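## Task

Read the lot number on the shelf edge under each foam block. Every foam block whose lot number shows up at least twice in the storeroom must end up on the desk, lying fully on its top with nothing overhanging an edge. Every other foam block stays on the shelf it started on. The robot must not topple or be left leaning, or the task fails.

## Robot and tools

Robot: a TidyBot++ mobile base (0.54 m long, 0.50 m wide, 0.38 m high) on four powered casters. It carries one seven-joint arm with a two-finger gripper. The shoulder sits 0.12 m ahead of the base centre, 0.68 m above the floor. Cameras: base_camera, on the base looking forward, and wrist_camera, which looks along the hand. Arm segments are 0.42, 0.31 and 0.31 m (wrist to hand point). At the start the arm is folded with the hand pointing down.

Frames (metres): the base frame has its origin on the floor under the base centre, x forward, y left, z up. hand_pose is reported in it, as the point between the finger pads; the hand's z axis runs out along the fingers and the fingers close along its y axis. The odometry frame is the base frame where the scene began. base_odometry counts wheel turns only, so slip looks like travel; heading is in rad, left positive, -3.142 to 3.142. base_tilt is in degrees, with forward and right lean positive.

move: one action per call. Arguments:
- base: an object of offsets from where the base last reported itself, measured along its own axes: translate_m (forward +, -2 to 2 m), strafe_m (left +, -2 to 2 m), rotate_rad (counter-clockwise from above +, -6.3 to 6.3 rad).
- joints: absolute angle targets keyed by name: joint_1_rad (any angle; positive turns the arm clockwise seen from above, opposite to heading), joint_2_rad (-2.249 to 2.249, shoulder, 0 = upper arm vertical), joint_3_rad (any), joint_4_rad (-2.579 to 2.579, elbow, 0 = straight), joint_5_rad (any), joint_6_rad (-2.099 to 2.099, wrist), joint_7_rad (any; hand down, positive is counter-clockwise from above, 1.57 puts the fingers opening left-right), gripper_pos (0 open to 1 closed; pad gap about 85 x (1 - gripper_pos) mm). Done tolerances: ±0.039 for joints 1-4, ±0.095 for 5-7, ±0.03 for the gripper. Unbounded joints go the short way; send steps under half a turn.
- target: an absolute hand pose in the base frame, one list of seven numbers [x, y, z, qw, qx, qy, qz]. With a target, joints may carry only gripper_pos.
- speeds: lower top speeds for this action only: translate_m and strafe_m 0.05 to 0.5 m/s, rotate_rad 0.1 to 1.57 rad/s. For a combined translate/strafe move, give the speed under one key only.
- cameras: list of camera names, or "all"; [] gives no images.
- blocking: true (default) returns after everything has stopped; false returns within about 0.5 s while motion continues, and wait(0) then reports it in the line "earlier move".
An unknown key makes the call invalid; a value out of range gets it refused. Motions in one action begin together. A joint or base not named may still push toward an earlier target.

wait: seconds (0 to 10) and cameras; commands nothing. stop: brakes all your running motions; braked parts read "stopped" and may keep pressing. zoom_image: camera plus region [x0, y0, x1, y1] in pixels of that camera's latest image, origin top-left, no larger than 504 x 504; use it to read lot numbers. read_manual: licence texts only. finished_scene: scene = the current scene's number; it cannot be undone, and the goal must hold with the robot gone.

Result lines: move shows "done" or the worst status word. base_status, joint_status and hand_status report each motion: done, moving, off_target (at rest away from goal, maybe still pushing), stopped, not_followed (a check withheld the command, with "joint command not followed" or "pose unreachable" and a cause), contact_stop or time_out (an unrequested stop; the first result showing one, or a torque fault, cancels the reply's later move, wait and finished_scene calls), torque_fault, limit_stop_at_motor_heat. Base "done" only means the wheels turned enough; a blocked base may read done while short. hand_target is where the arm's joint targets would put the hand. motor_effort gives percent of maximum per motor, with the peak in brackets. on_its_own lists what happened without a command. Motor temperatures list one value per arm joint; MOTOR HOT appears from 60 °C and weak braking starts at 75 °C.

Hand moves: the hand usually ends within about 3 cm of a target, curving and maybe overshooting. Correct by adding (wanted - read hand_pose) to the last target. To keep a loaded hand in place, resend hand_target, not hand_pose. Out-of-reach poses wander up to 10 s and end in time_out. Low, close, forward-pointing poses go badly and can hit the base. Pointing down, the hand reaches at most about 0.94 m high, and only near the base. Held loads make the arm sag; never command a loaded joint to the angle it reads. Closed fingertips reach about 20 mm past the hand point. Gripper at 1 reading "done" means nothing was caught; "off_target" means something is held.

Avoid: driving or turning while the arm is caught on something high (tipping), pushing the arm into furniture, reaching far out from folded over nearby furniture, swinging a stretched arm sideways, dropping or releasing moving objects, slamming, squeezing hard on objects still resting on a surface, and long stretched or loaded holds that heat motors. Torque limits are 104.5 N m for joints 1-4 and 51.3 N m for joints 5-7; hitting them halts the arm for 10 s. Objects may occasionally get tugged or pushed by outside forces. The simulation keeps running while you think.

Each tool is called after ">>>" as name([rows], argument=value, ...), one row to a line, values as JSON.

## Session

>>> move(joints={"joint_1_rad": 0.0, "joint_2_rad": -0.8, "joint_3_rad": 3.1416, "joint_4_rad": -2.5, "joint_5_rad": 0.0, "joint_6_rad": 0.2, "joint_7_rad": 1.5708, "gripper_pos": 0.0}, cameras=["all"])

Scene clock: 2.10 s.
Motor temperatures (°C): [38 35 30 37 40 37 42]
move: done
base_odometry: x=+0.000 y=+0.000 heading=+0.000
base_tilt: forward=-0.4 right=+0.6
base_status: not commanded
joint_positions: joint_1_rad=-0.020 joint_2_rad=-0.787 joint_3_rad=+3.125 joint_4_rad=-2.510 joint_5_rad=-0.004 joint_6_rad=+0.141 joint_7_rad=+1.592 gripper_pos=+0.000
joint_status: all done
motor_effort: joint_1_rad=+0(2) joint_2_rad=+4(6) joint_3_rad=+1(2) joint_4_rad=+23(23) joint_5_rad=+1(2) joint_6_rad=+9(9) joint_7_rad=-1(1)
hand_pose: x=+0.4425 y=+0.0141 z=+0.9279 quat_wxyz=(-0.001, +0.710, +0.021, +0.703) (m; base frame)
hand_target: x=+0.4394 y=+0.0013 z=+0.9565 quat_wxyz=(+0.000, +0.682, +0.000, +0.732) (m; base frame)
hand_status: not commanded
pictures: base_camera, wrist_camera
Images, in order (width x height): base_camera 644x364, wrist_camera 644x476.

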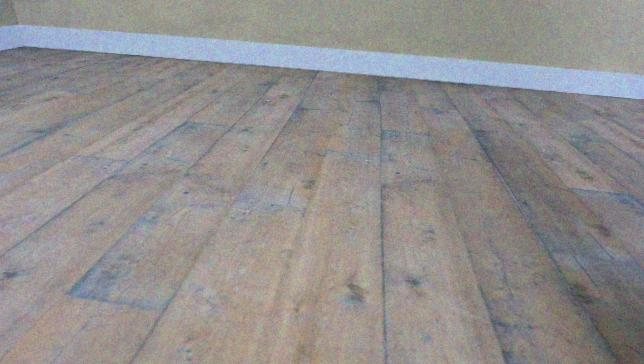

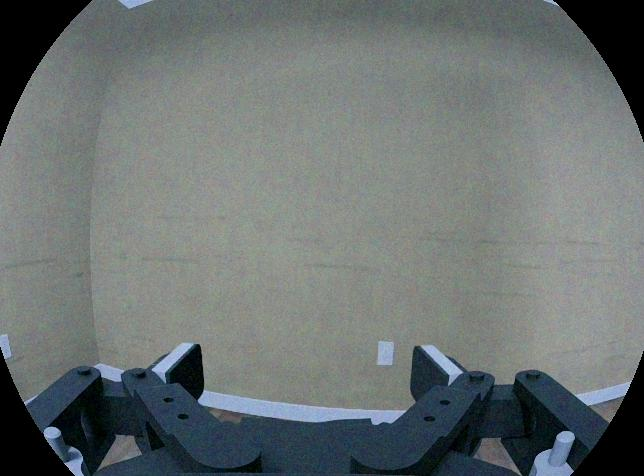

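>>> move(base={"rotate_rad": 1.5}, cameras=["all"])

>>> move(base={"rotate_rad": 1.5}, cameras=["all"])

>>> move(base={"rotate_rad": 1.5}, cameras=["all"])

Scene clock: 4.57 s.
Motor temperatures (°C): [38 35 30 37 40 37 42]
move: done
base_odometry: x=+0.000 y=+0.000 heading=+1.499
base_tilt: forward=-0.4 right=+0.6
base_status: done
joint_positions: joint_1_rad=-0.016 joint_2_rad=-0.787 joint_3_rad=+3.129 joint_4_rad=-2.510 joint_5_rad=-0.004 joint_6_rad=+0.144 joint_7_rad=+1.592 gripper_pos=+0.000
joint_status: not commanded
motor_effort: joint_1_rad=+0(1) joint_2_rad=+4(5) joint_3_rad=+1(2) joint_4_rad=+22(23) joint_5_rad=+1(1) joint_6_rad=+9(9) joint_7_rad=-1(1)
hand_pose: x=+0.4427 y=+0.0114 z=+0.9288 quat_wxyz=(+0.001, +0.710, +0.018, +0.704) (m; base frame)
hand_target: x=+0.4394 y=+0.0013 z=+0.9565 quat_wxyz=(+0.000, +0.682, +0.000, +0.732) (m; base frame)
hand_status: not commanded
pictures: base_camera, wrist_camera
Images, in order (width x height): base_camera 644x364, wrist_camera 644x476.

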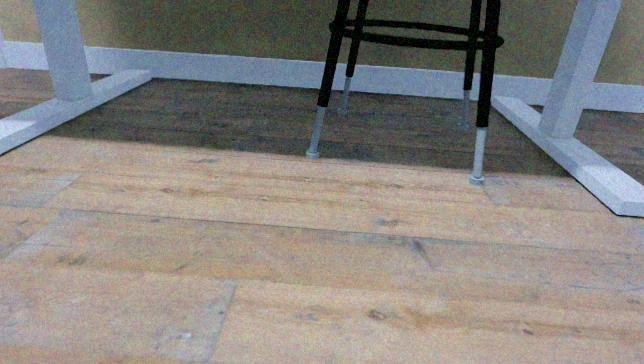

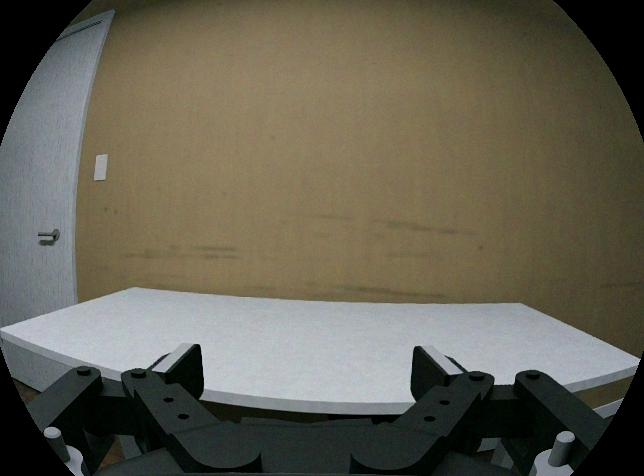

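Scene clock: 6.83 s.
Motor temperatures (°C): [38 35 30 37 40 37 42]
move: done
base_odometry: x=+0.000 y=+0.000 heading=+2.998
base_tilt: forward=-0.3 right=+0.6
base_status: done
joint_positions: joint_1_rad=-0.014 joint_2_rad=-0.787 joint_3_rad=+3.130 joint_4_rad=-2.510 joint_5_rad=-0.004 joint_6_rad=+0.144 joint_7_rad=+1.592 gripper_pos=+0.000
joint_status: not commanded
motor_effort: joint_1_rad=-1(1) joint_2_rad=+5(5) joint_3_rad=+1(2) joint_4_rad=+22(23) joint_5_rad=+1(1) joint_6_rad=+8(9) joint_7_rad=+0(1)
hand_pose: x=+0.4427 y=+0.0103 z=+0.9289 quat_wxyz=(+0.001, +0.709, +0.016, +0.705) (m; base frame)
hand_target: x=+0.4394 y=+0.0013 z=+0.9565 quat_wxyz=(+0.000, +0.682, +0.000, +0.732) (m; base frame)
hand_status: not commanded
pictures: base_camera, wrist_camera
Images, in order (width x height): base_camera 644x364, wrist_camera 644x476.

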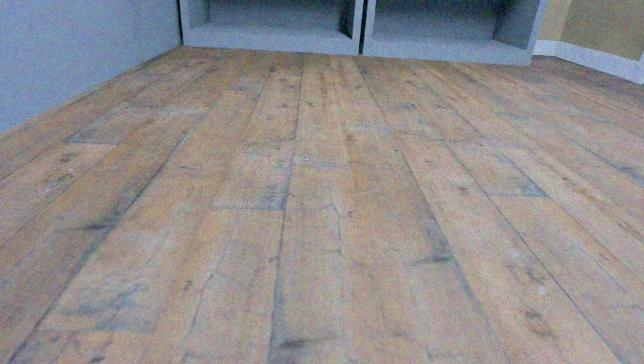

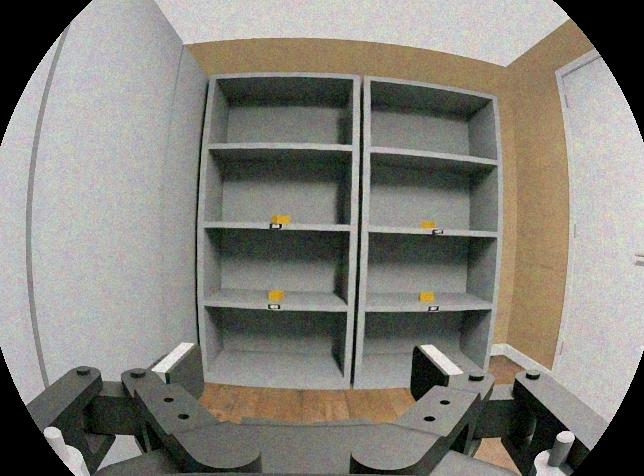

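Scene clock: 9.10 s.
Motor temperatures (°C): [38 35 30 37 40 37 42]
move: done
base_odometry: x=+0.000 y=+0.000 heading=-1.786
base_tilt: forward=-0.4 right=+0.6
base_status: done
joint_positions: joint_1_rad=-0.014 joint_2_rad=-0.787 joint_3_rad=+3.131 joint_4_rad=-2.510 joint_5_rad=-0.004 joint_6_rad=+0.145 joint_7_rad=+1.592 gripper_pos=+0.000
joint_status: not commanded
motor_effort: joint_1_rad=+0(1) joint_2_rad=+5(5) joint_3_rad=+1(2) joint_4_rad=+23(23) joint_5_rad=+1(1) joint_6_rad=+8(10) joint_7_rad=+0(1)
hand_pose: x=+0.4427 y=+0.0097 z=+0.9290 quat_wxyz=(+0.001, +0.709, +0.016, +0.705) (m; base frame)
hand_target: x=+0.4394 y=+0.0013 z=+0.9565 quat_wxyz=(+0.000, +0.682, +0.000, +0.732) (m; base frame)
hand_status: not commanded
pictures: base_camera, wrist_camera
Images, in order (width x height): base_camera 644x364, wrist_camera 644x476.

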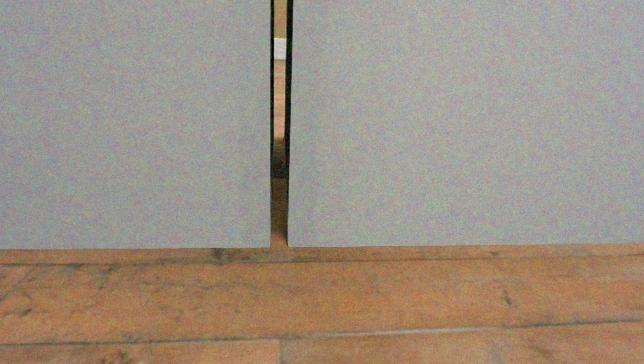

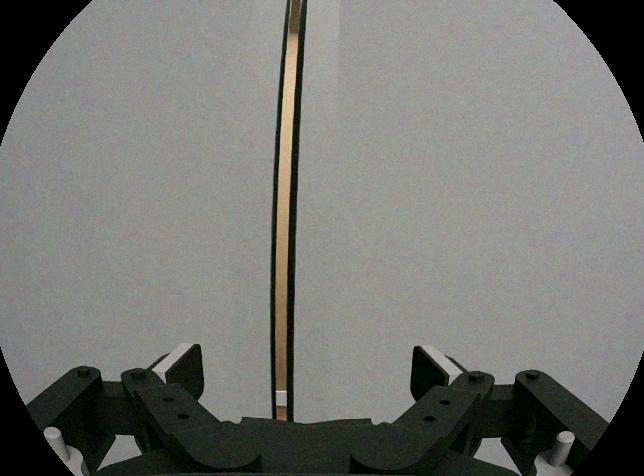

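>>> move(base={"rotate_rad": -1.45}, joints={"joint_1_rad": 0.0, "joint_2_rad": 0.4, "joint_3_rad": 3.1416, "joint_4_rad": -2.5, "joint_5_rad": 0.0, "joint_6_rad": 1.33, "joint_7_rad": 1.5708}, cameras=["all"])

Scene clock: 14.03 s.
Motor temperatures (°C): [38 35 30 37 40 37 42]
move: done
base_odometry: x=+0.000 y=+0.000 heading=+3.048
base_tilt: forward=-0.3 right=+0.6
base_status: done
joint_positions: joint_1_rad=-0.009 joint_2_rad=+0.377 joint_3_rad=+3.137 joint_4_rad=-2.510 joint_5_rad=-0.004 joint_6_rad=+1.272 joint_7_rad=+1.592 gripper_pos=+0.000
joint_status: all done
motor_effort: joint_1_rad=+0(3) joint_2_rad=-23(25) joint_3_rad=+0(3) joint_4_rad=+10(23) joint_5_rad=+1(2) joint_6_rad=+9(10) joint_7_rad=+0(1)
hand_pose: x=+0.6641 y=+0.0070 z=+0.7551 quat_wxyz=(+0.003, +0.722, +0.010, +0.691) (m; base frame)
hand_target: x=+0.6694 y=+0.0014 z=+0.7644 quat_wxyz=(+0.000, +0.707, +0.000, +0.707) (m; base frame)
hand_status: not commanded
pictures: base_camera, wrist_camera
Images, in order (width x height): base_camera 644x364, wrist_camera 644x476.

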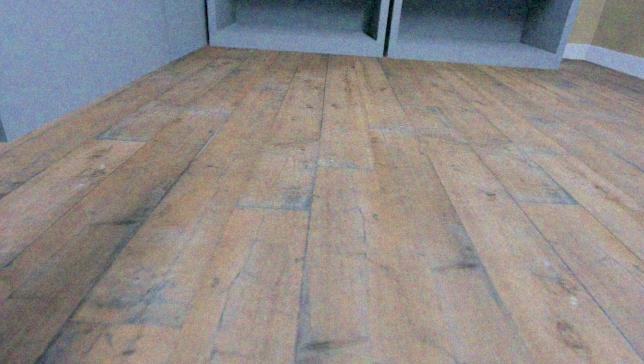

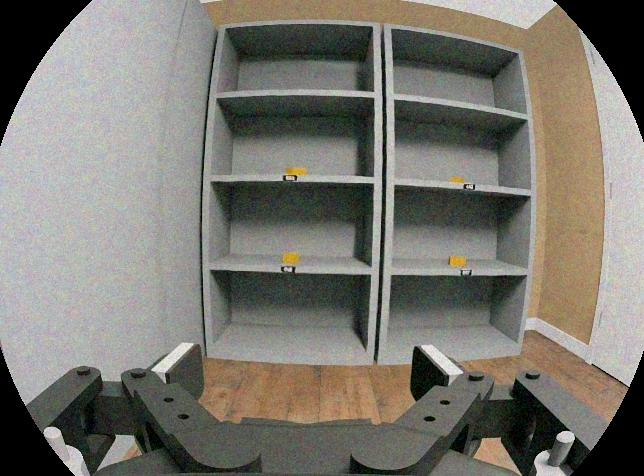

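>>> move(base={"translate_m": 1.42, "strafe_m": -0.38}, cameras=["wrist_camera"])

Scene clock: 19.23 s.
Motor temperatures (°C): [38 35 30 37 40 37 42]
move: done
base_odometry: x=-1.379 y=+0.511 heading=+3.047
base_tilt: forward=-0.3 right=+0.6
base_status: done
joint_positions: joint_1_rad=-0.009 joint_2_rad=+0.381 joint_3_rad=+3.137 joint_4_rad=-2.509 joint_5_rad=-0.004 joint_6_rad=+1.278 joint_7_rad=+1.592 gripper_pos=+0.000
joint_status: not commanded
motor_effort: joint_1_rad=+0(1) joint_2_rad=-23(25) joint_3_rad=+0(1) joint_4_rad=+10(11) joint_5_rad=+1(1) joint_6_rad=+8(10) joint_7_rad=+0(1)
hand_pose: x=+0.6645 y=+0.0070 z=+0.7551 quat_wxyz=(+0.003, +0.722, +0.010, +0.692) (m; base frame)
hand_target: x=+0.6694 y=+0.0014 z=+0.7644 quat_wxyz=(+0.000, +0.707, +0.000, +0.707) (m; base frame)
hand_status: not commanded
pictures: wrist_camera
Images, in order (width x height): wrist_camera 644x476.

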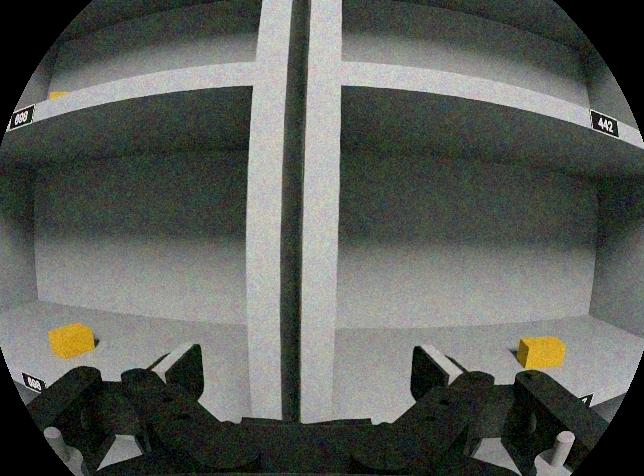

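>>> zoom_image(camera="wrist_camera", region=[0, 80, 80, 140])

>>> zoom_image(camera="wrist_camera", region=[0, 350, 80, 410])

>>> zoom_image(camera="wrist_camera", region=[560, 370, 640, 430])

>>> zoom_image(camera="wrist_camera", region=[570, 90, 644, 150])

Scaled by 6.300.

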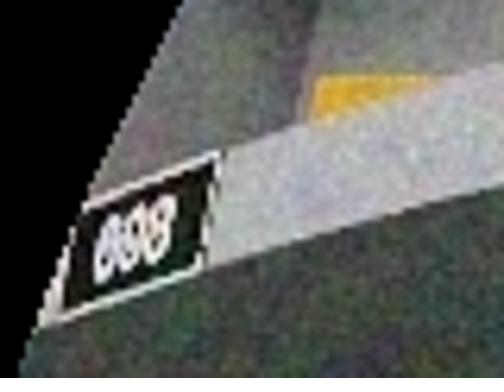

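Scaled by 6.300.

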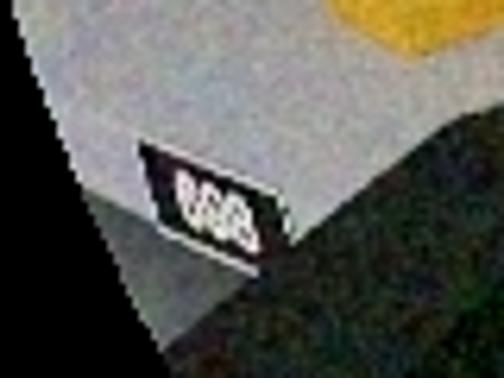

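Scaled by 6.300.

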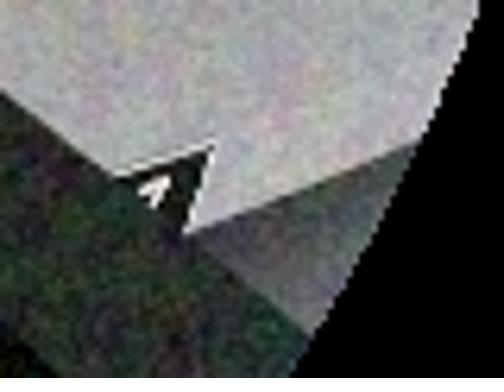

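Scaled by 6.811.

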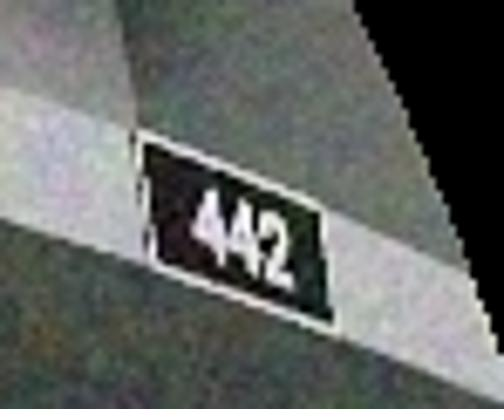

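>>> move(joints={"joint_1_rad": -0.6}, cameras=["wrist_camera"])

>>> move(joints={"joint_1_rad": 0.6}, cameras=["wrist_camera"])

Scene clock: 23.67 s.
Motor temperatures (°C): [37 35 30 37 40 37 42]
move: done
base_odometry: x=-1.379 y=+0.511 heading=+3.047
base_tilt: forward=-0.3 right=+0.6
base_status: not commanded
joint_positions: joint_1_rad=-0.583 joint_2_rad=+0.381 joint_3_rad=+3.137 joint_4_rad=-2.509 joint_5_rad=-0.004 joint_6_rad=+1.278 joint_7_rad=+1.592 gripper_pos=+0.000
joint_status: all done
motor_effort: joint_1_rad=-1(2) joint_2_rad=-23(24) joint_3_rad=+0(1) joint_4_rad=+9(11) joint_5_rad=+1(2) joint_6_rad=+9(9) joint_7_rad=+0(1)
hand_pose: x=+0.5730 y=+0.3024 z=+0.7551 quat_wxyz=(-0.193, +0.689, +0.214, +0.665) (m; base frame)
hand_target: x=+0.5725 y=+0.3119 z=+0.7644 quat_wxyz=(-0.209, +0.675, +0.209, +0.676) (m; base frame)
hand_status: not commanded
pictures: wrist_camera
Images, in order (width x height): wrist_camera 644x476.

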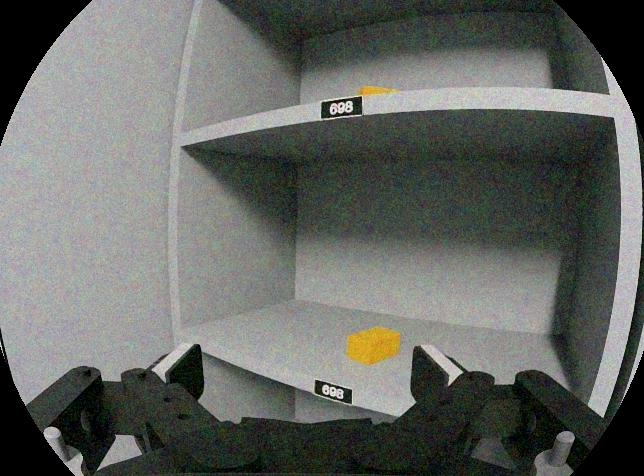

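Scene clock: 26.13 s.
Motor temperatures (°C): [37 35 30 37 40 37 42]
move: done
base_odometry: x=-1.379 y=+0.511 heading=+3.047
base_tilt: forward=-0.3 right=+0.6
base_status: not commanded
joint_positions: joint_1_rad=+0.583 joint_2_rad=+0.381 joint_3_rad=+3.137 joint_4_rad=-2.509 joint_5_rad=-0.004 joint_6_rad=+1.278 joint_7_rad=+1.592 gripper_pos=+0.000
joint_status: all done
motor_effort: joint_1_rad=+0(2) joint_2_rad=-23(24) joint_3_rad=+0(1) joint_4_rad=+10(10) joint_5_rad=+1(1) joint_6_rad=+8(10) joint_7_rad=+0(1)
hand_pose: x=+0.5756 y=-0.2985 z=+0.7551 quat_wxyz=(+0.205, +0.693, -0.201, +0.661) (m; base frame)
hand_target: x=+0.5740 y=-0.3096 z=+0.7644 quat_wxyz=(+0.209, +0.675, -0.209, +0.676) (m; base frame)
hand_status: not commanded
pictures: wrist_camera
Images, in order (width x height): wrist_camera 644x476.

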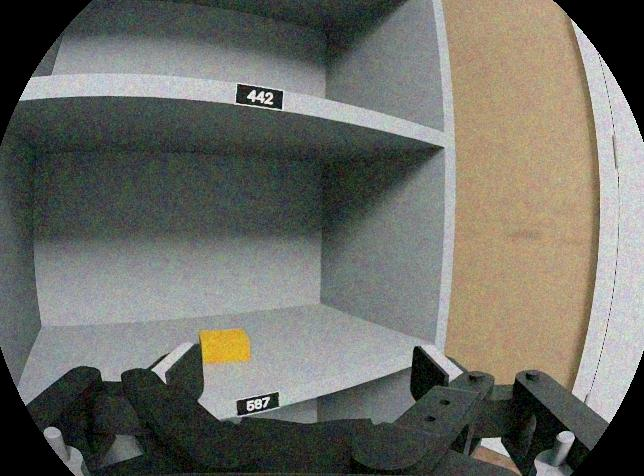

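>>> move(base={"strafe_m": 0.44, "rotate_rad": -0.027}, joints={"joint_1_rad": 0.0, "joint_2_rad": 0.22, "joint_3_rad": 3.1416, "joint_4_rad": -0.44, "joint_5_rad": 0.0, "joint_6_rad": -1.835, "joint_7_rad": 1.5708}, cameras=["wrist_camera"])

>>> zoom_image(camera="wrist_camera", region=[220, 60, 400, 200])

Scene clock: 34.53 s.
Motor temperatures (°C): [37 35 30 37 40 37 42]
move: done
base_odometry: x=-1.420 y=+0.072 heading=+3.020
base_tilt: forward=-0.3 right=+0.6
base_status: done
joint_positions: joint_1_rad=+0.019 joint_2_rad=+0.220 joint_3_rad=+3.139 joint_4_rad=-0.456 joint_5_rad=-0.004 joint_6_rad=-1.783 joint_7_rad=+1.592 gripper_pos=+0.000
joint_status: all done
motor_effort: joint_1_rad=+0(4) joint_2_rad=-21(33) joint_3_rad=+0(2) joint_4_rad=+15(23) joint_5_rad=+1(2) joint_6_rad=+5(10) joint_7_rad=-1(1)
hand_pose: x=+0.6036 y=-0.0056 z=+1.0964 quat_wxyz=(+0.004, +0.942, +0.003, +0.335) (m; base frame)
hand_target: x=+0.5911 y=+0.0013 z=+1.0923 quat_wxyz=(+0.000, +0.948, +0.000, +0.318) (m; base frame)
hand_status: not commanded
pictures: wrist_camera
Images, in order (width x height): wrist_camera 644x476.

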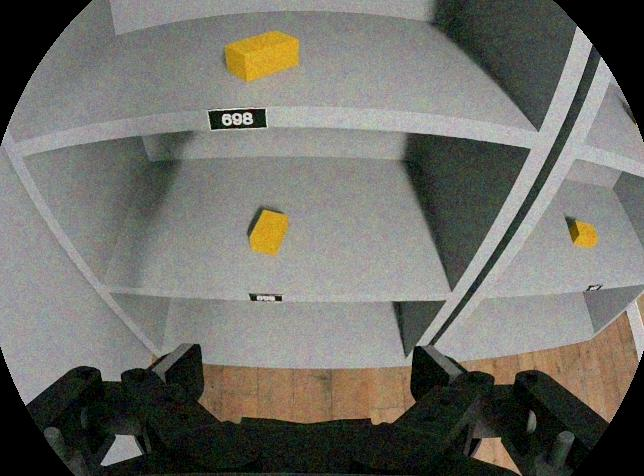

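Scaled by 2.800.

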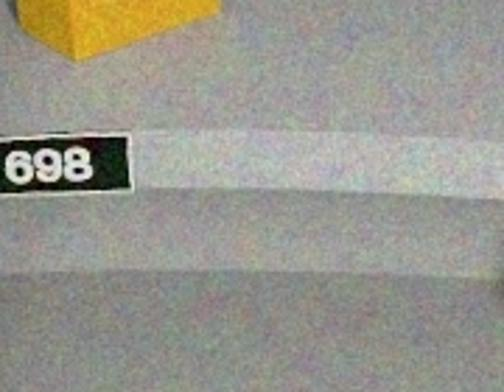

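>>> move(base={"translate_m": 0.22, "strafe_m": 0.02}, target=[0.555, 0.038, 1.10, 0.227, 0.7716, -0.3932, 0.4455], cameras=["wrist_camera"])

>>> zoom_image(camera="wrist_camera", region=[150, 60, 450, 285])

Scene clock: 38.83 s.
Motor temperatures (°C): [37 35 30 37 40 37 42]
move: off_target
base_odometry: x=-1.641 y=+0.079 heading=+3.020
base_tilt: forward=-0.3 right=+0.6
base_status: done
joint_positions: joint_1_rad=-0.871 joint_2_rad=+0.252 joint_3_rad=+3.385 joint_4_rad=-0.712 joint_5_rad=+0.993 joint_6_rad=-1.833 joint_7_rad=+0.530 gripper_pos=+0.000
joint_status: not commanded
motor_effort: joint_1_rad=-1(2) joint_2_rad=-22(28) joint_3_rad=+2(2) joint_4_rad=+14(17) joint_5_rad=+7(7) joint_6_rad=+4(7) joint_7_rad=+0(1)
hand_pose: x=+0.5673 y=+0.0501 z=+1.1036 quat_wxyz=(+0.187, +0.795, -0.365, +0.447) (m; base frame)
hand_target: x=+0.5550 y=+0.0380 z=+1.1000 quat_wxyz=(+0.227, +0.772, -0.393, +0.446) (m; base frame)
hand_status: off_target (0.018 m and 6.2 deg from the pose sent, 0.065 m and 57.7 deg at the start)
pictures: wrist_camera
Images, in order (width x height): wrist_camera 644x476.

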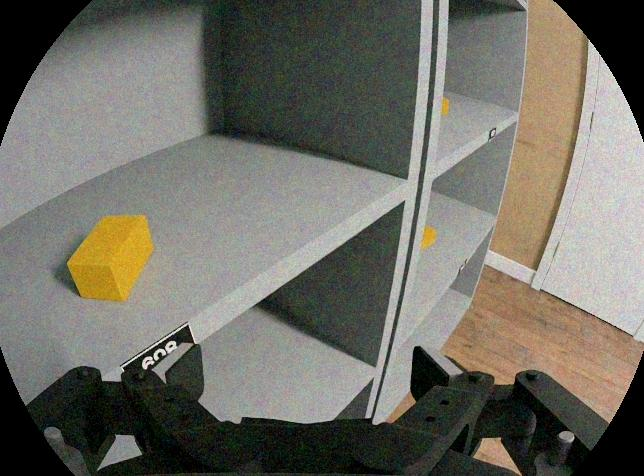

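Scaled by 1.680.

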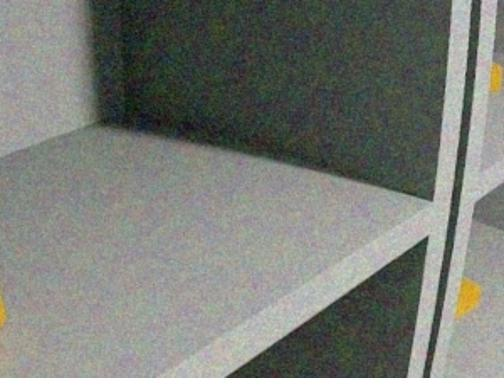

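>>> move(base={"translate_m": 0.275}, target=[0.548, 0.030, 1.095, 0.1914, 0.8001, -0.462, 0.3314], cameras=["wrist_camera"])

Scene clock: 50.27 s.
Motor temperatures (°C): [37 36 30 37 40 37 42]
move: time_out
base_odometry: x=-1.914 y=+0.112 heading=+3.021
base_tilt: forward=-0.3 right=+0.6
base_status: done
joint_positions: joint_1_rad=-0.494 joint_2_rad=+0.618 joint_3_rad=+3.702 joint_4_rad=+0.054 joint_5_rad=+0.590 joint_6_rad=-2.058 joint_7_rad=+0.834 gripper_pos=+0.000
joint_status: not commanded
motor_effort: joint_1_rad=-1(4) joint_2_rad=-31(37) joint_3_rad=+2(3) joint_4_rad=+9(15) joint_5_rad=+5(7) joint_6_rad=+6(9) joint_7_rad=+0(1)
hand_pose: x=+0.6229 y=-0.0089 z=+1.1074 quat_wxyz=(+0.207, +0.761, -0.454, +0.415) (m; base frame)
hand_target: x=+0.6232 y=-0.0088 z=+1.1068 quat_wxyz=(+0.205, +0.758, -0.458, +0.416) (m; base frame)
hand_status: time_out (0.085 m and 10.8 deg from the pose sent, 0.029 m and 17.3 deg at the start; a joint's target at an end of its range on 234 of 300 steps)
pictures: wrist_camera
Images, in order (width x height): wrist_camera 644x476.

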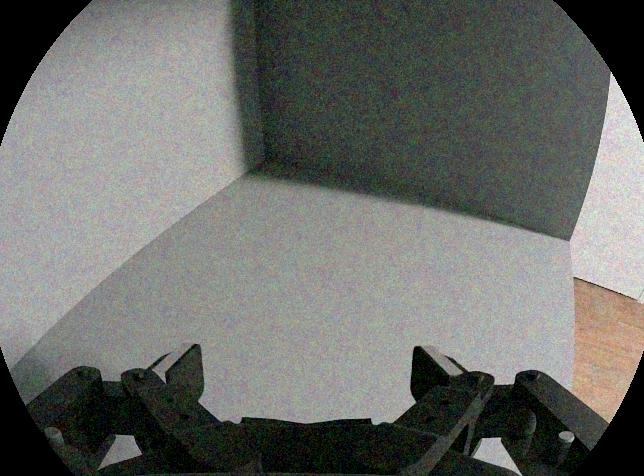

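>>> move(joints={"joint_1_rad": -0.685, "joint_2_rad": 0.355, "joint_3_rad": 3.1416, "joint_4_rad": -0.46, "joint_5_rad": 1.07, "joint_6_rad": -2.01, "joint_7_rad": 0.66}, cameras=["wrist_camera"])

Scene clock: 54.60 s.
Motor temperatures (°C): [37 36 30 37 40 37 42]
move: done
base_odometry: x=-1.914 y=+0.112 heading=+3.021
base_tilt: forward=-0.3 right=+0.6
base_status: not commanded
joint_positions: joint_1_rad=-0.667 joint_2_rad=+0.360 joint_3_rad=+3.158 joint_4_rad=-0.431 joint_5_rad=+1.002 joint_6_rad=-2.058 joint_7_rad=+0.704 gripper_pos=+0.000
joint_status: all done
motor_effort: joint_1_rad=+0(2) joint_2_rad=-25(32) joint_3_rad=+1(3) joint_4_rad=+12(13) joint_5_rad=+5(6) joint_6_rad=+4(7) joint_7_rad=+0(1)
hand_pose: x=+0.5538 y=+0.0447 z=+1.0899 quat_wxyz=(+0.194, +0.831, -0.375, +0.362) (m; base frame)
hand_target: x=+0.5625 y=+0.0447 z=+1.1025 quat_wxyz=(+0.197, +0.812, -0.381, +0.396) (m; base frame)
hand_status: not commanded
pictures: wrist_camera
Images, in order (width x height): wrist_camera 644x476.

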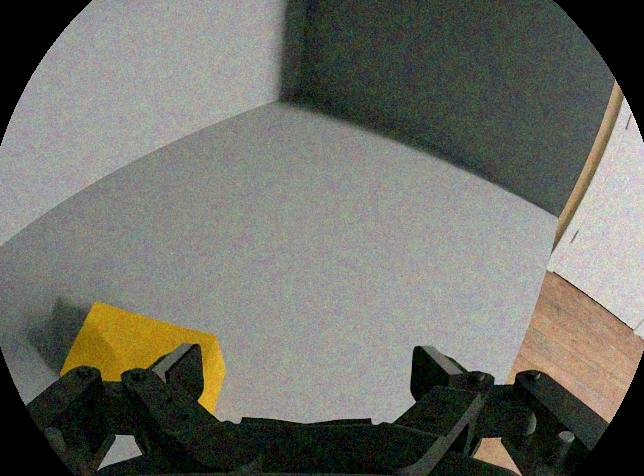

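>>> zoom_image(camera="wrist_camera", region=[20, 280, 260, 460])

Scaled by 2.100.

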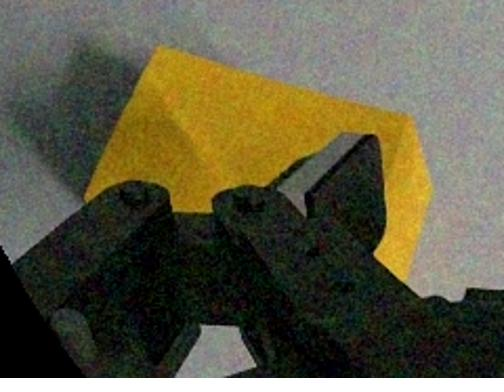

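>>> move(base={"translate_m": -0.22, "strafe_m": -0.165}, cameras=[])

>>> move(joints={"joint_1_rad": -0.54, "joint_2_rad": 0.21, "joint_3_rad": 3.1416, "joint_4_rad": -0.45, "joint_5_rad": 0.06, "joint_6_rad": -1.88, "joint_7_rad": 1.53}, cameras=["wrist_camera"])

>>> zoom_image(camera="wrist_camera", region=[200, 40, 440, 220])

Scene clock: 57.83 s.
Motor temperatures (°C): [37 36 30 37 40 37 42]
move: done
base_odometry: x=-1.676 y=+0.250 heading=+3.021
base_tilt: forward=-0.3 right=+0.6
base_status: done
joint_positions: joint_1_rad=-0.671 joint_2_rad=+0.339 joint_3_rad=+3.156 joint_4_rad=-0.435 joint_5_rad=+1.009 joint_6_rad=-2.057 joint_7_rad=+0.703 gripper_pos=+0.000
joint_status: not commanded
motor_effort: joint_1_rad=-1(1) joint_2_rad=-24(30) joint_3_rad=+1(2) joint_4_rad=+12(13) joint_5_rad=+5(6) joint_6_rad=+4(5) joint_7_rad=+0(1)
hand_pose: x=+0.5471 y=+0.0404 z=+1.0976 quat_wxyz=(+0.187, +0.829, -0.378, +0.367) (m; base frame)
hand_target: x=+0.5625 y=+0.0447 z=+1.1025 quat_wxyz=(+0.197, +0.812, -0.381, +0.396) (m; base frame)
hand_status: not commanded
pictures: none
No camera images: "cameras" was empty.

Scene clock: 59.50 s.
Motor temperatures (°C): [37 36 30 37 40 37 42]
move: done
base_odometry: x=-1.676 y=+0.250 heading=+3.021
base_tilt: forward=-0.3 right=+0.6
base_status: not commanded
joint_positions: joint_1_rad=-0.556 joint_2_rad=+0.209 joint_3_rad=+3.154 joint_4_rad=-0.435 joint_5_rad=+0.129 joint_6_rad=-1.934 joint_7_rad=+1.488 gripper_pos=+0.000
joint_status: all done
motor_effort: joint_1_rad=-1(2) joint_2_rad=-20(25) joint_3_rad=+0(2) joint_4_rad=+13(14) joint_5_rad=+1(7) joint_6_rad=+4(6) joint_7_rad=+0(1)
hand_pose: x=+0.5143 y=+0.1979 z=+1.0830 quat_wxyz=(-0.035, +0.942, +0.181, +0.280) (m; base frame)
hand_target: x=+0.5188 y=+0.2205 z=+1.0853 quat_wxyz=(-0.061, +0.929, +0.219, +0.291) (m; base frame)
hand_status: not commanded
pictures: wrist_camera
Images, in order (width x height): wrist_camera 644x476.

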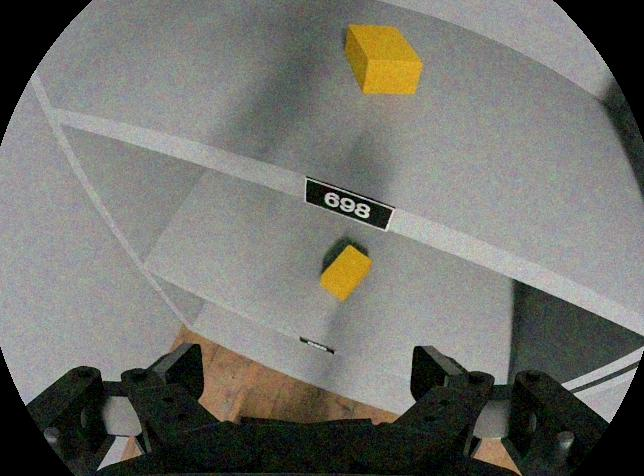

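Scaled by 2.100.

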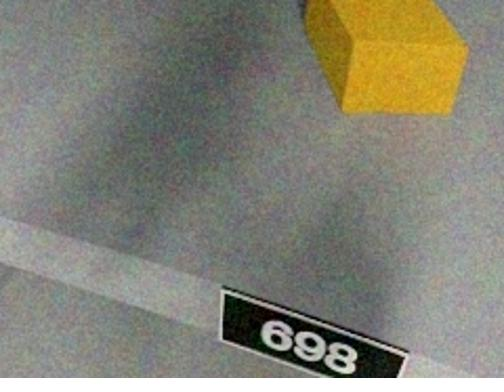

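>>> move(base={"translate_m": 0.282, "strafe_m": -0.016}, joints={"joint_1_rad": -0.508, "joint_2_rad": 0.20, "joint_4_rad": -0.45, "joint_5_rad": -0.06, "joint_6_rad": -1.77, "joint_7_rad": 1.61}, cameras=["wrist_camera"])

Scene clock: 62.63 s.
Motor temperatures (°C): [37 36 30 37 40 37 42]
move: done
base_odometry: x=-1.954 y=+0.300 heading=+3.021
base_tilt: forward=-0.3 right=+0.6
base_status: done
joint_positions: joint_1_rad=-0.521 joint_2_rad=+0.199 joint_3_rad=+3.153 joint_4_rad=-0.435 joint_5_rad=-0.002 joint_6_rad=-1.817 joint_7_rad=+1.573 gripper_pos=+0.000
joint_status: all done
motor_effort: joint_1_rad=+0(2) joint_2_rad=-21(25) joint_3_rad=+0(1) joint_4_rad=+14(16) joint_5_rad=+1(2) joint_6_rad=+6(8) joint_7_rad=+0(1)
hand_pose: x=+0.5257 y=+0.2309 z=+1.1077 quat_wxyz=(-0.085, +0.910, +0.239, +0.328) (m; base frame)
hand_target: x=+0.5280 y=+0.2502 z=+1.1111 quat_wxyz=(-0.107, +0.896, +0.268, +0.337) (m; base frame)
hand_status: not commanded
pictures: wrist_camera
Images, in order (width x height): wrist_camera 644x476.

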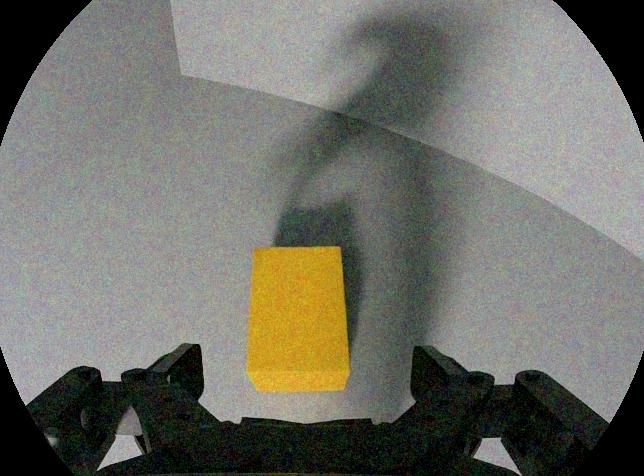

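>>> move(joints={"joint_2_rad": 0.37, "joint_6_rad": -1.89}, cameras=["wrist_camera"])

Scene clock: 64.97 s.
Motor temperatures (°C): [37 36 30 37 40 37 42]
move: done
base_odometry: x=-1.954 y=+0.300 heading=+3.021
base_tilt: forward=-0.3 right=+0.6
base_status: not commanded
joint_positions: joint_1_rad=-0.521 joint_2_rad=+0.363 joint_3_rad=+3.153 joint_4_rad=-0.435 joint_5_rad=-0.002 joint_6_rad=-1.845 joint_7_rad=+1.573 gripper_pos=+0.000
joint_status: all done
motor_effort: joint_1_rad=-1(1) joint_2_rad=-27(33) joint_3_rad=+0(0) joint_4_rad=+15(17) joint_5_rad=+1(1) joint_6_rad=+4(7) joint_7_rad=+0(1)
hand_pose: x=+0.5741 y=+0.2587 z=+1.0208 quat_wxyz=(-0.061, +0.937, +0.247, +0.239) (m; base frame)
hand_target: x=+0.5569 y=+0.2656 z=+1.0062 quat_wxyz=(-0.075, +0.936, +0.279, +0.202) (m; base frame)
hand_status: not commanded
pictures: wrist_camera
Images, in order (width x height): wrist_camera 644x476.

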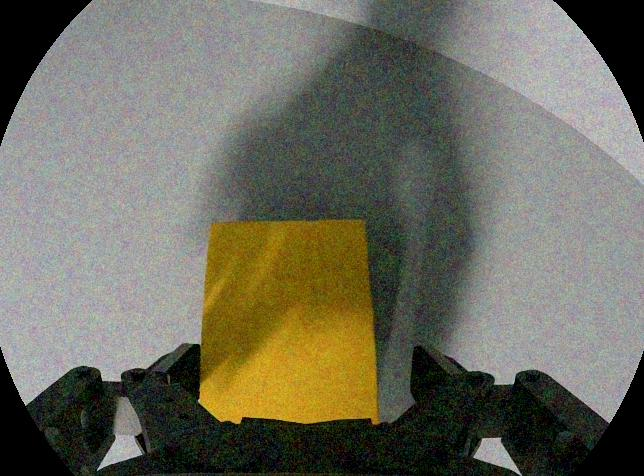

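>>> move(joints={"joint_1_rad": -0.55, "joint_2_rad": 0.325, "gripper_pos": 0.45}, cameras=["wrist_camera"])

Scene clock: 66.27 s.
Motor temperatures (°C): [37 36 30 37 40 37 42]
move: off_target
base_odometry: x=-1.954 y=+0.300 heading=+3.021
base_tilt: forward=-0.3 right=+0.6
base_status: not commanded
joint_positions: joint_1_rad=-0.541 joint_2_rad=+0.323 joint_3_rad=+3.152 joint_4_rad=-0.435 joint_5_rad=-0.002 joint_6_rad=-1.845 joint_7_rad=+1.573 gripper_pos=+0.402
joint_status: gripper_pos off_target (ended at +0.402, target +0.450); the others done
motor_effort: joint_1_rad=-1(2) joint_2_rad=-26(30) joint_3_rad=+0(1) joint_4_rad=+15(16) joint_5_rad=+1(1) joint_6_rad=+4(6) joint_7_rad=+0(1)
hand_pose: x=+0.5564 y=+0.2606 z=+1.0419 quat_wxyz=(-0.069, +0.930, +0.255, +0.257) (m; base frame)
hand_target: x=+0.5325 y=+0.2759 z=+1.0289 quat_wxyz=(-0.084, +0.925, +0.297, +0.222) (m; base frame)
hand_status: not commanded
pictures: wrist_camera
Images, in order (width x height): wrist_camera 644x476.

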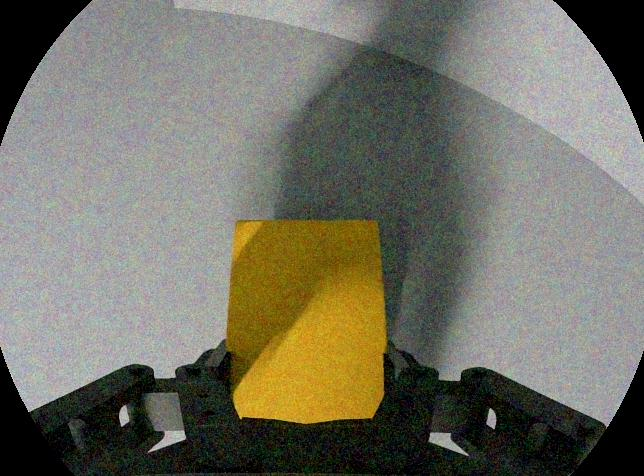

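>>> move(base={"translate_m": -0.33}, joints={"joint_2_rad": 0.18, "joint_6_rad": -1.75}, cameras=["wrist_camera"])

Scene clock: 69.13 s.
Motor temperatures (°C): [37 36 30 37 40 37 42]
move: done
base_odometry: x=-1.626 y=+0.260 heading=+3.021
base_tilt: forward=-0.4 right=+0.6
base_status: done
joint_positions: joint_1_rad=-0.542 joint_2_rad=+0.170 joint_3_rad=+3.152 joint_4_rad=-0.437 joint_5_rad=-0.003 joint_6_rad=-1.796 joint_7_rad=+1.573 gripper_pos=+0.402
joint_status: all done
motor_effort: joint_1_rad=-1(4) joint_2_rad=-19(31) joint_3_rad=+0(2) joint_4_rad=+13(17) joint_5_rad=+1(2) joint_6_rad=+6(7) joint_7_rad=-1(1)
hand_pose: x=+0.5138 y=+0.2360 z=+1.1247 quat_wxyz=(-0.095, +0.899, +0.247, +0.348) (m; base frame)
hand_target: x=+0.5135 y=+0.2650 z=+1.1248 quat_wxyz=(-0.118, +0.883, +0.285, +0.353) (m; base frame)
hand_status: not commanded
pictures: wrist_camera
Images, in order (width x height): wrist_camera 644x476.

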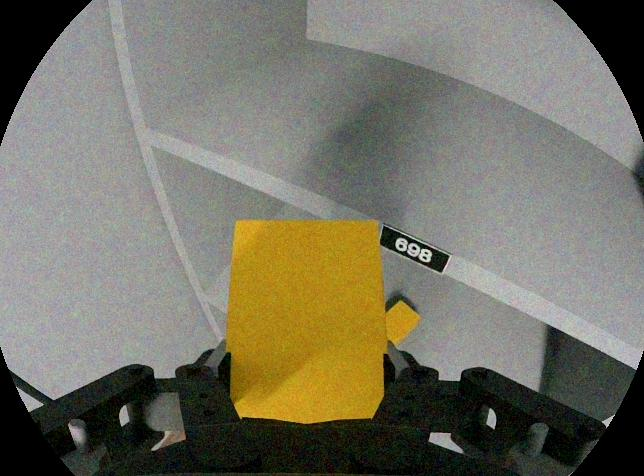

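>>> move(base={"translate_m": -1.084, "strafe_m": -0.226, "rotate_rad": -1.657}, joints={"joint_1_rad": 0.016, "joint_2_rad": 0.05, "joint_3_rad": 3.1416, "joint_4_rad": -1.57, "joint_5_rad": 0.0, "joint_6_rad": -0.935, "joint_7_rad": 1.5708}, cameras=["wrist_camera", "base_camera"])

Scene clock: 73.63 s.
Motor temperatures (°C): [37 36 30 37 40 37 42]
move: done
base_odometry: x=-0.523 y=+0.354 heading=+1.363
base_tilt: forward=-0.3 right=+0.6
base_status: done
joint_positions: joint_1_rad=+0.008 joint_2_rad=+0.056 joint_3_rad=+3.143 joint_4_rad=-1.541 joint_5_rad=-0.003 joint_6_rad=-0.989 joint_7_rad=+1.573 gripper_pos=+0.402
joint_status: all done
motor_effort: joint_1_rad=+0(5) joint_2_rad=-21(28) joint_3_rad=+0(3) joint_4_rad=+20(22) joint_5_rad=+1(2) joint_6_rad=+5(7) joint_7_rad=+0(1)
hand_pose: x=+0.6211 y=-0.0021 z=+0.8292 quat_wxyz=(+0.000, +0.962, -0.004, +0.274) (m; base frame)
hand_target: x=+0.6263 y=-0.0068 z=+0.8273 quat_wxyz=(+0.002, +0.957, -0.008, +0.289) (m; base frame)
hand_status: not commanded
pictures: base_camera, wrist_camera
Images, in order (width x height): base_camera 644x364, wrist_camera 644x476.

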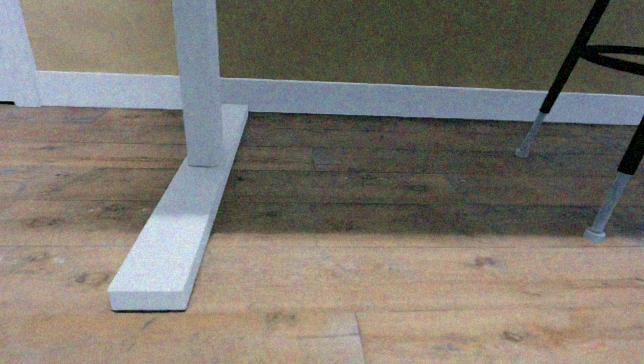

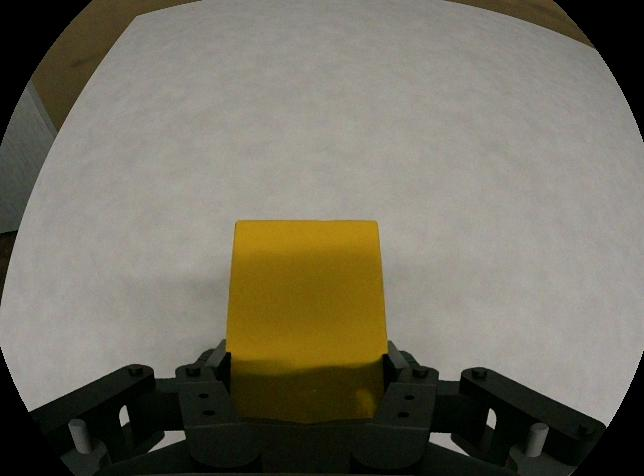

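>>> move(base={"translate_m": 0.15}, joints={"joint_2_rad": 0.10, "joint_4_rad": -1.70, "joint_6_rad": -0.79}, cameras=[])

>>> move(joints={"joint_2_rad": 0.115, "joint_4_rad": -1.745, "joint_6_rad": -0.745}, cameras=["wrist_camera"])

Scene clock: 76.17 s.
Motor temperatures (°C): [37 36 30 37 40 37 42]
move: done
base_odometry: x=-0.492 y=+0.501 heading=+1.363
base_tilt: forward=-0.3 right=+0.6
base_status: done
joint_positions: joint_1_rad=+0.008 joint_2_rad=+0.094 joint_3_rad=+3.143 joint_4_rad=-1.672 joint_5_rad=-0.003 joint_6_rad=-0.843 joint_7_rad=+1.573 gripper_pos=+0.402
joint_status: all done
motor_effort: joint_1_rad=+0(1) joint_2_rad=-22(26) joint_3_rad=+0(1) joint_4_rad=+20(22) joint_5_rad=+1(1) joint_6_rad=+5(6) joint_7_rad=+0(1)
hand_pose: x=+0.6248 y=-0.0023 z=+0.7712 quat_wxyz=(+0.000, +0.965, -0.004, +0.263) (m; base frame)
hand_target: x=+0.6302 y=-0.0068 z=+0.7639 quat_wxyz=(+0.002, +0.962, -0.008, +0.272) (m; base frame)
hand_status: not commanded
pictures: none
No camera images: "cameras" was empty.

Scene clock: 77.07 s.
Motor temperatures (°C): [37 36 30 37 40 37 42]
move: done
base_odometry: x=-0.492 y=+0.501 heading=+1.363
base_tilt: forward=-0.3 right=+0.6
base_status: not commanded
joint_positions: joint_1_rad=+0.008 joint_2_rad=+0.093 joint_3_rad=+3.143 joint_4_rad=-1.712 joint_5_rad=-0.003 joint_6_rad=-0.794 joint_7_rad=+1.573 gripper_pos=+0.402
joint_status: all done
motor_effort: joint_1_rad=-1(1) joint_2_rad=-20(23) joint_3_rad=+0(1) joint_4_rad=+19(20) joint_5_rad=+1(1) joint_6_rad=+5(7) joint_7_rad=+0(1)
hand_pose: x=+0.6245 y=-0.0023 z=+0.7610 quat_wxyz=(+0.000, +0.964, -0.004, +0.268) (m; base frame)
hand_target: x=+0.6277 y=-0.0068 z=+0.7426 quat_wxyz=(+0.002, +0.964, -0.008, +0.265) (m; base frame)
hand_status: not commanded
pictures: wrist_camera
Images, in order (width x height): wrist_camera 644x476.

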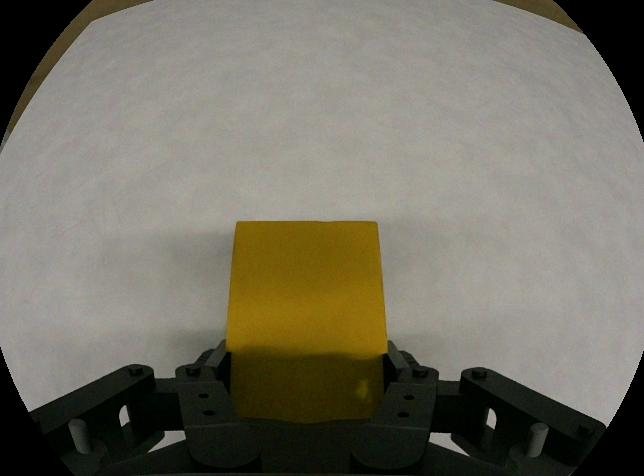

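>>> move(joints={"joint_2_rad": 0.13, "joint_4_rad": -1.775, "joint_6_rad": -0.715}, cameras=[])

Scene clock: 77.83 s.
Motor temperatures (°C): [37 36 30 37 40 37 42]
move: off_target
base_odometry: x=-0.492 y=+0.501 heading=+1.363
base_tilt: forward=-0.3 right=+0.6
base_status: not commanded
joint_positions: joint_1_rad=+0.008 joint_2_rad=+0.087 joint_3_rad=+3.143 joint_4_rad=-1.727 joint_5_rad=-0.003 joint_6_rad=-0.772 joint_7_rad=+1.573 gripper_pos=+0.402
joint_status: joint_2_rad off_target (ended at +0.087, target +0.130); joint_4_rad off_target (ended at -1.727, target -1.775); the others done
motor_effort: joint_1_rad=+0(1) joint_2_rad=-15(21) joint_3_rad=+1(1) joint_4_rad=+16(18) joint_5_rad=+1(1) joint_6_rad=+6(7) joint_7_rad=+0(1)
hand_pose: x=+0.6246 y=-0.0023 z=+0.7606 quat_wxyz=(+0.000, +0.962, -0.004, +0.274) (m; base frame)
hand_target: x=+0.6256 y=-0.0068 z=+0.7260 quat_wxyz=(+0.002, +0.966, -0.008, +0.258) (m; base frame)
hand_status: not commanded
pictures: none
No camera images: "cameras" was empty.


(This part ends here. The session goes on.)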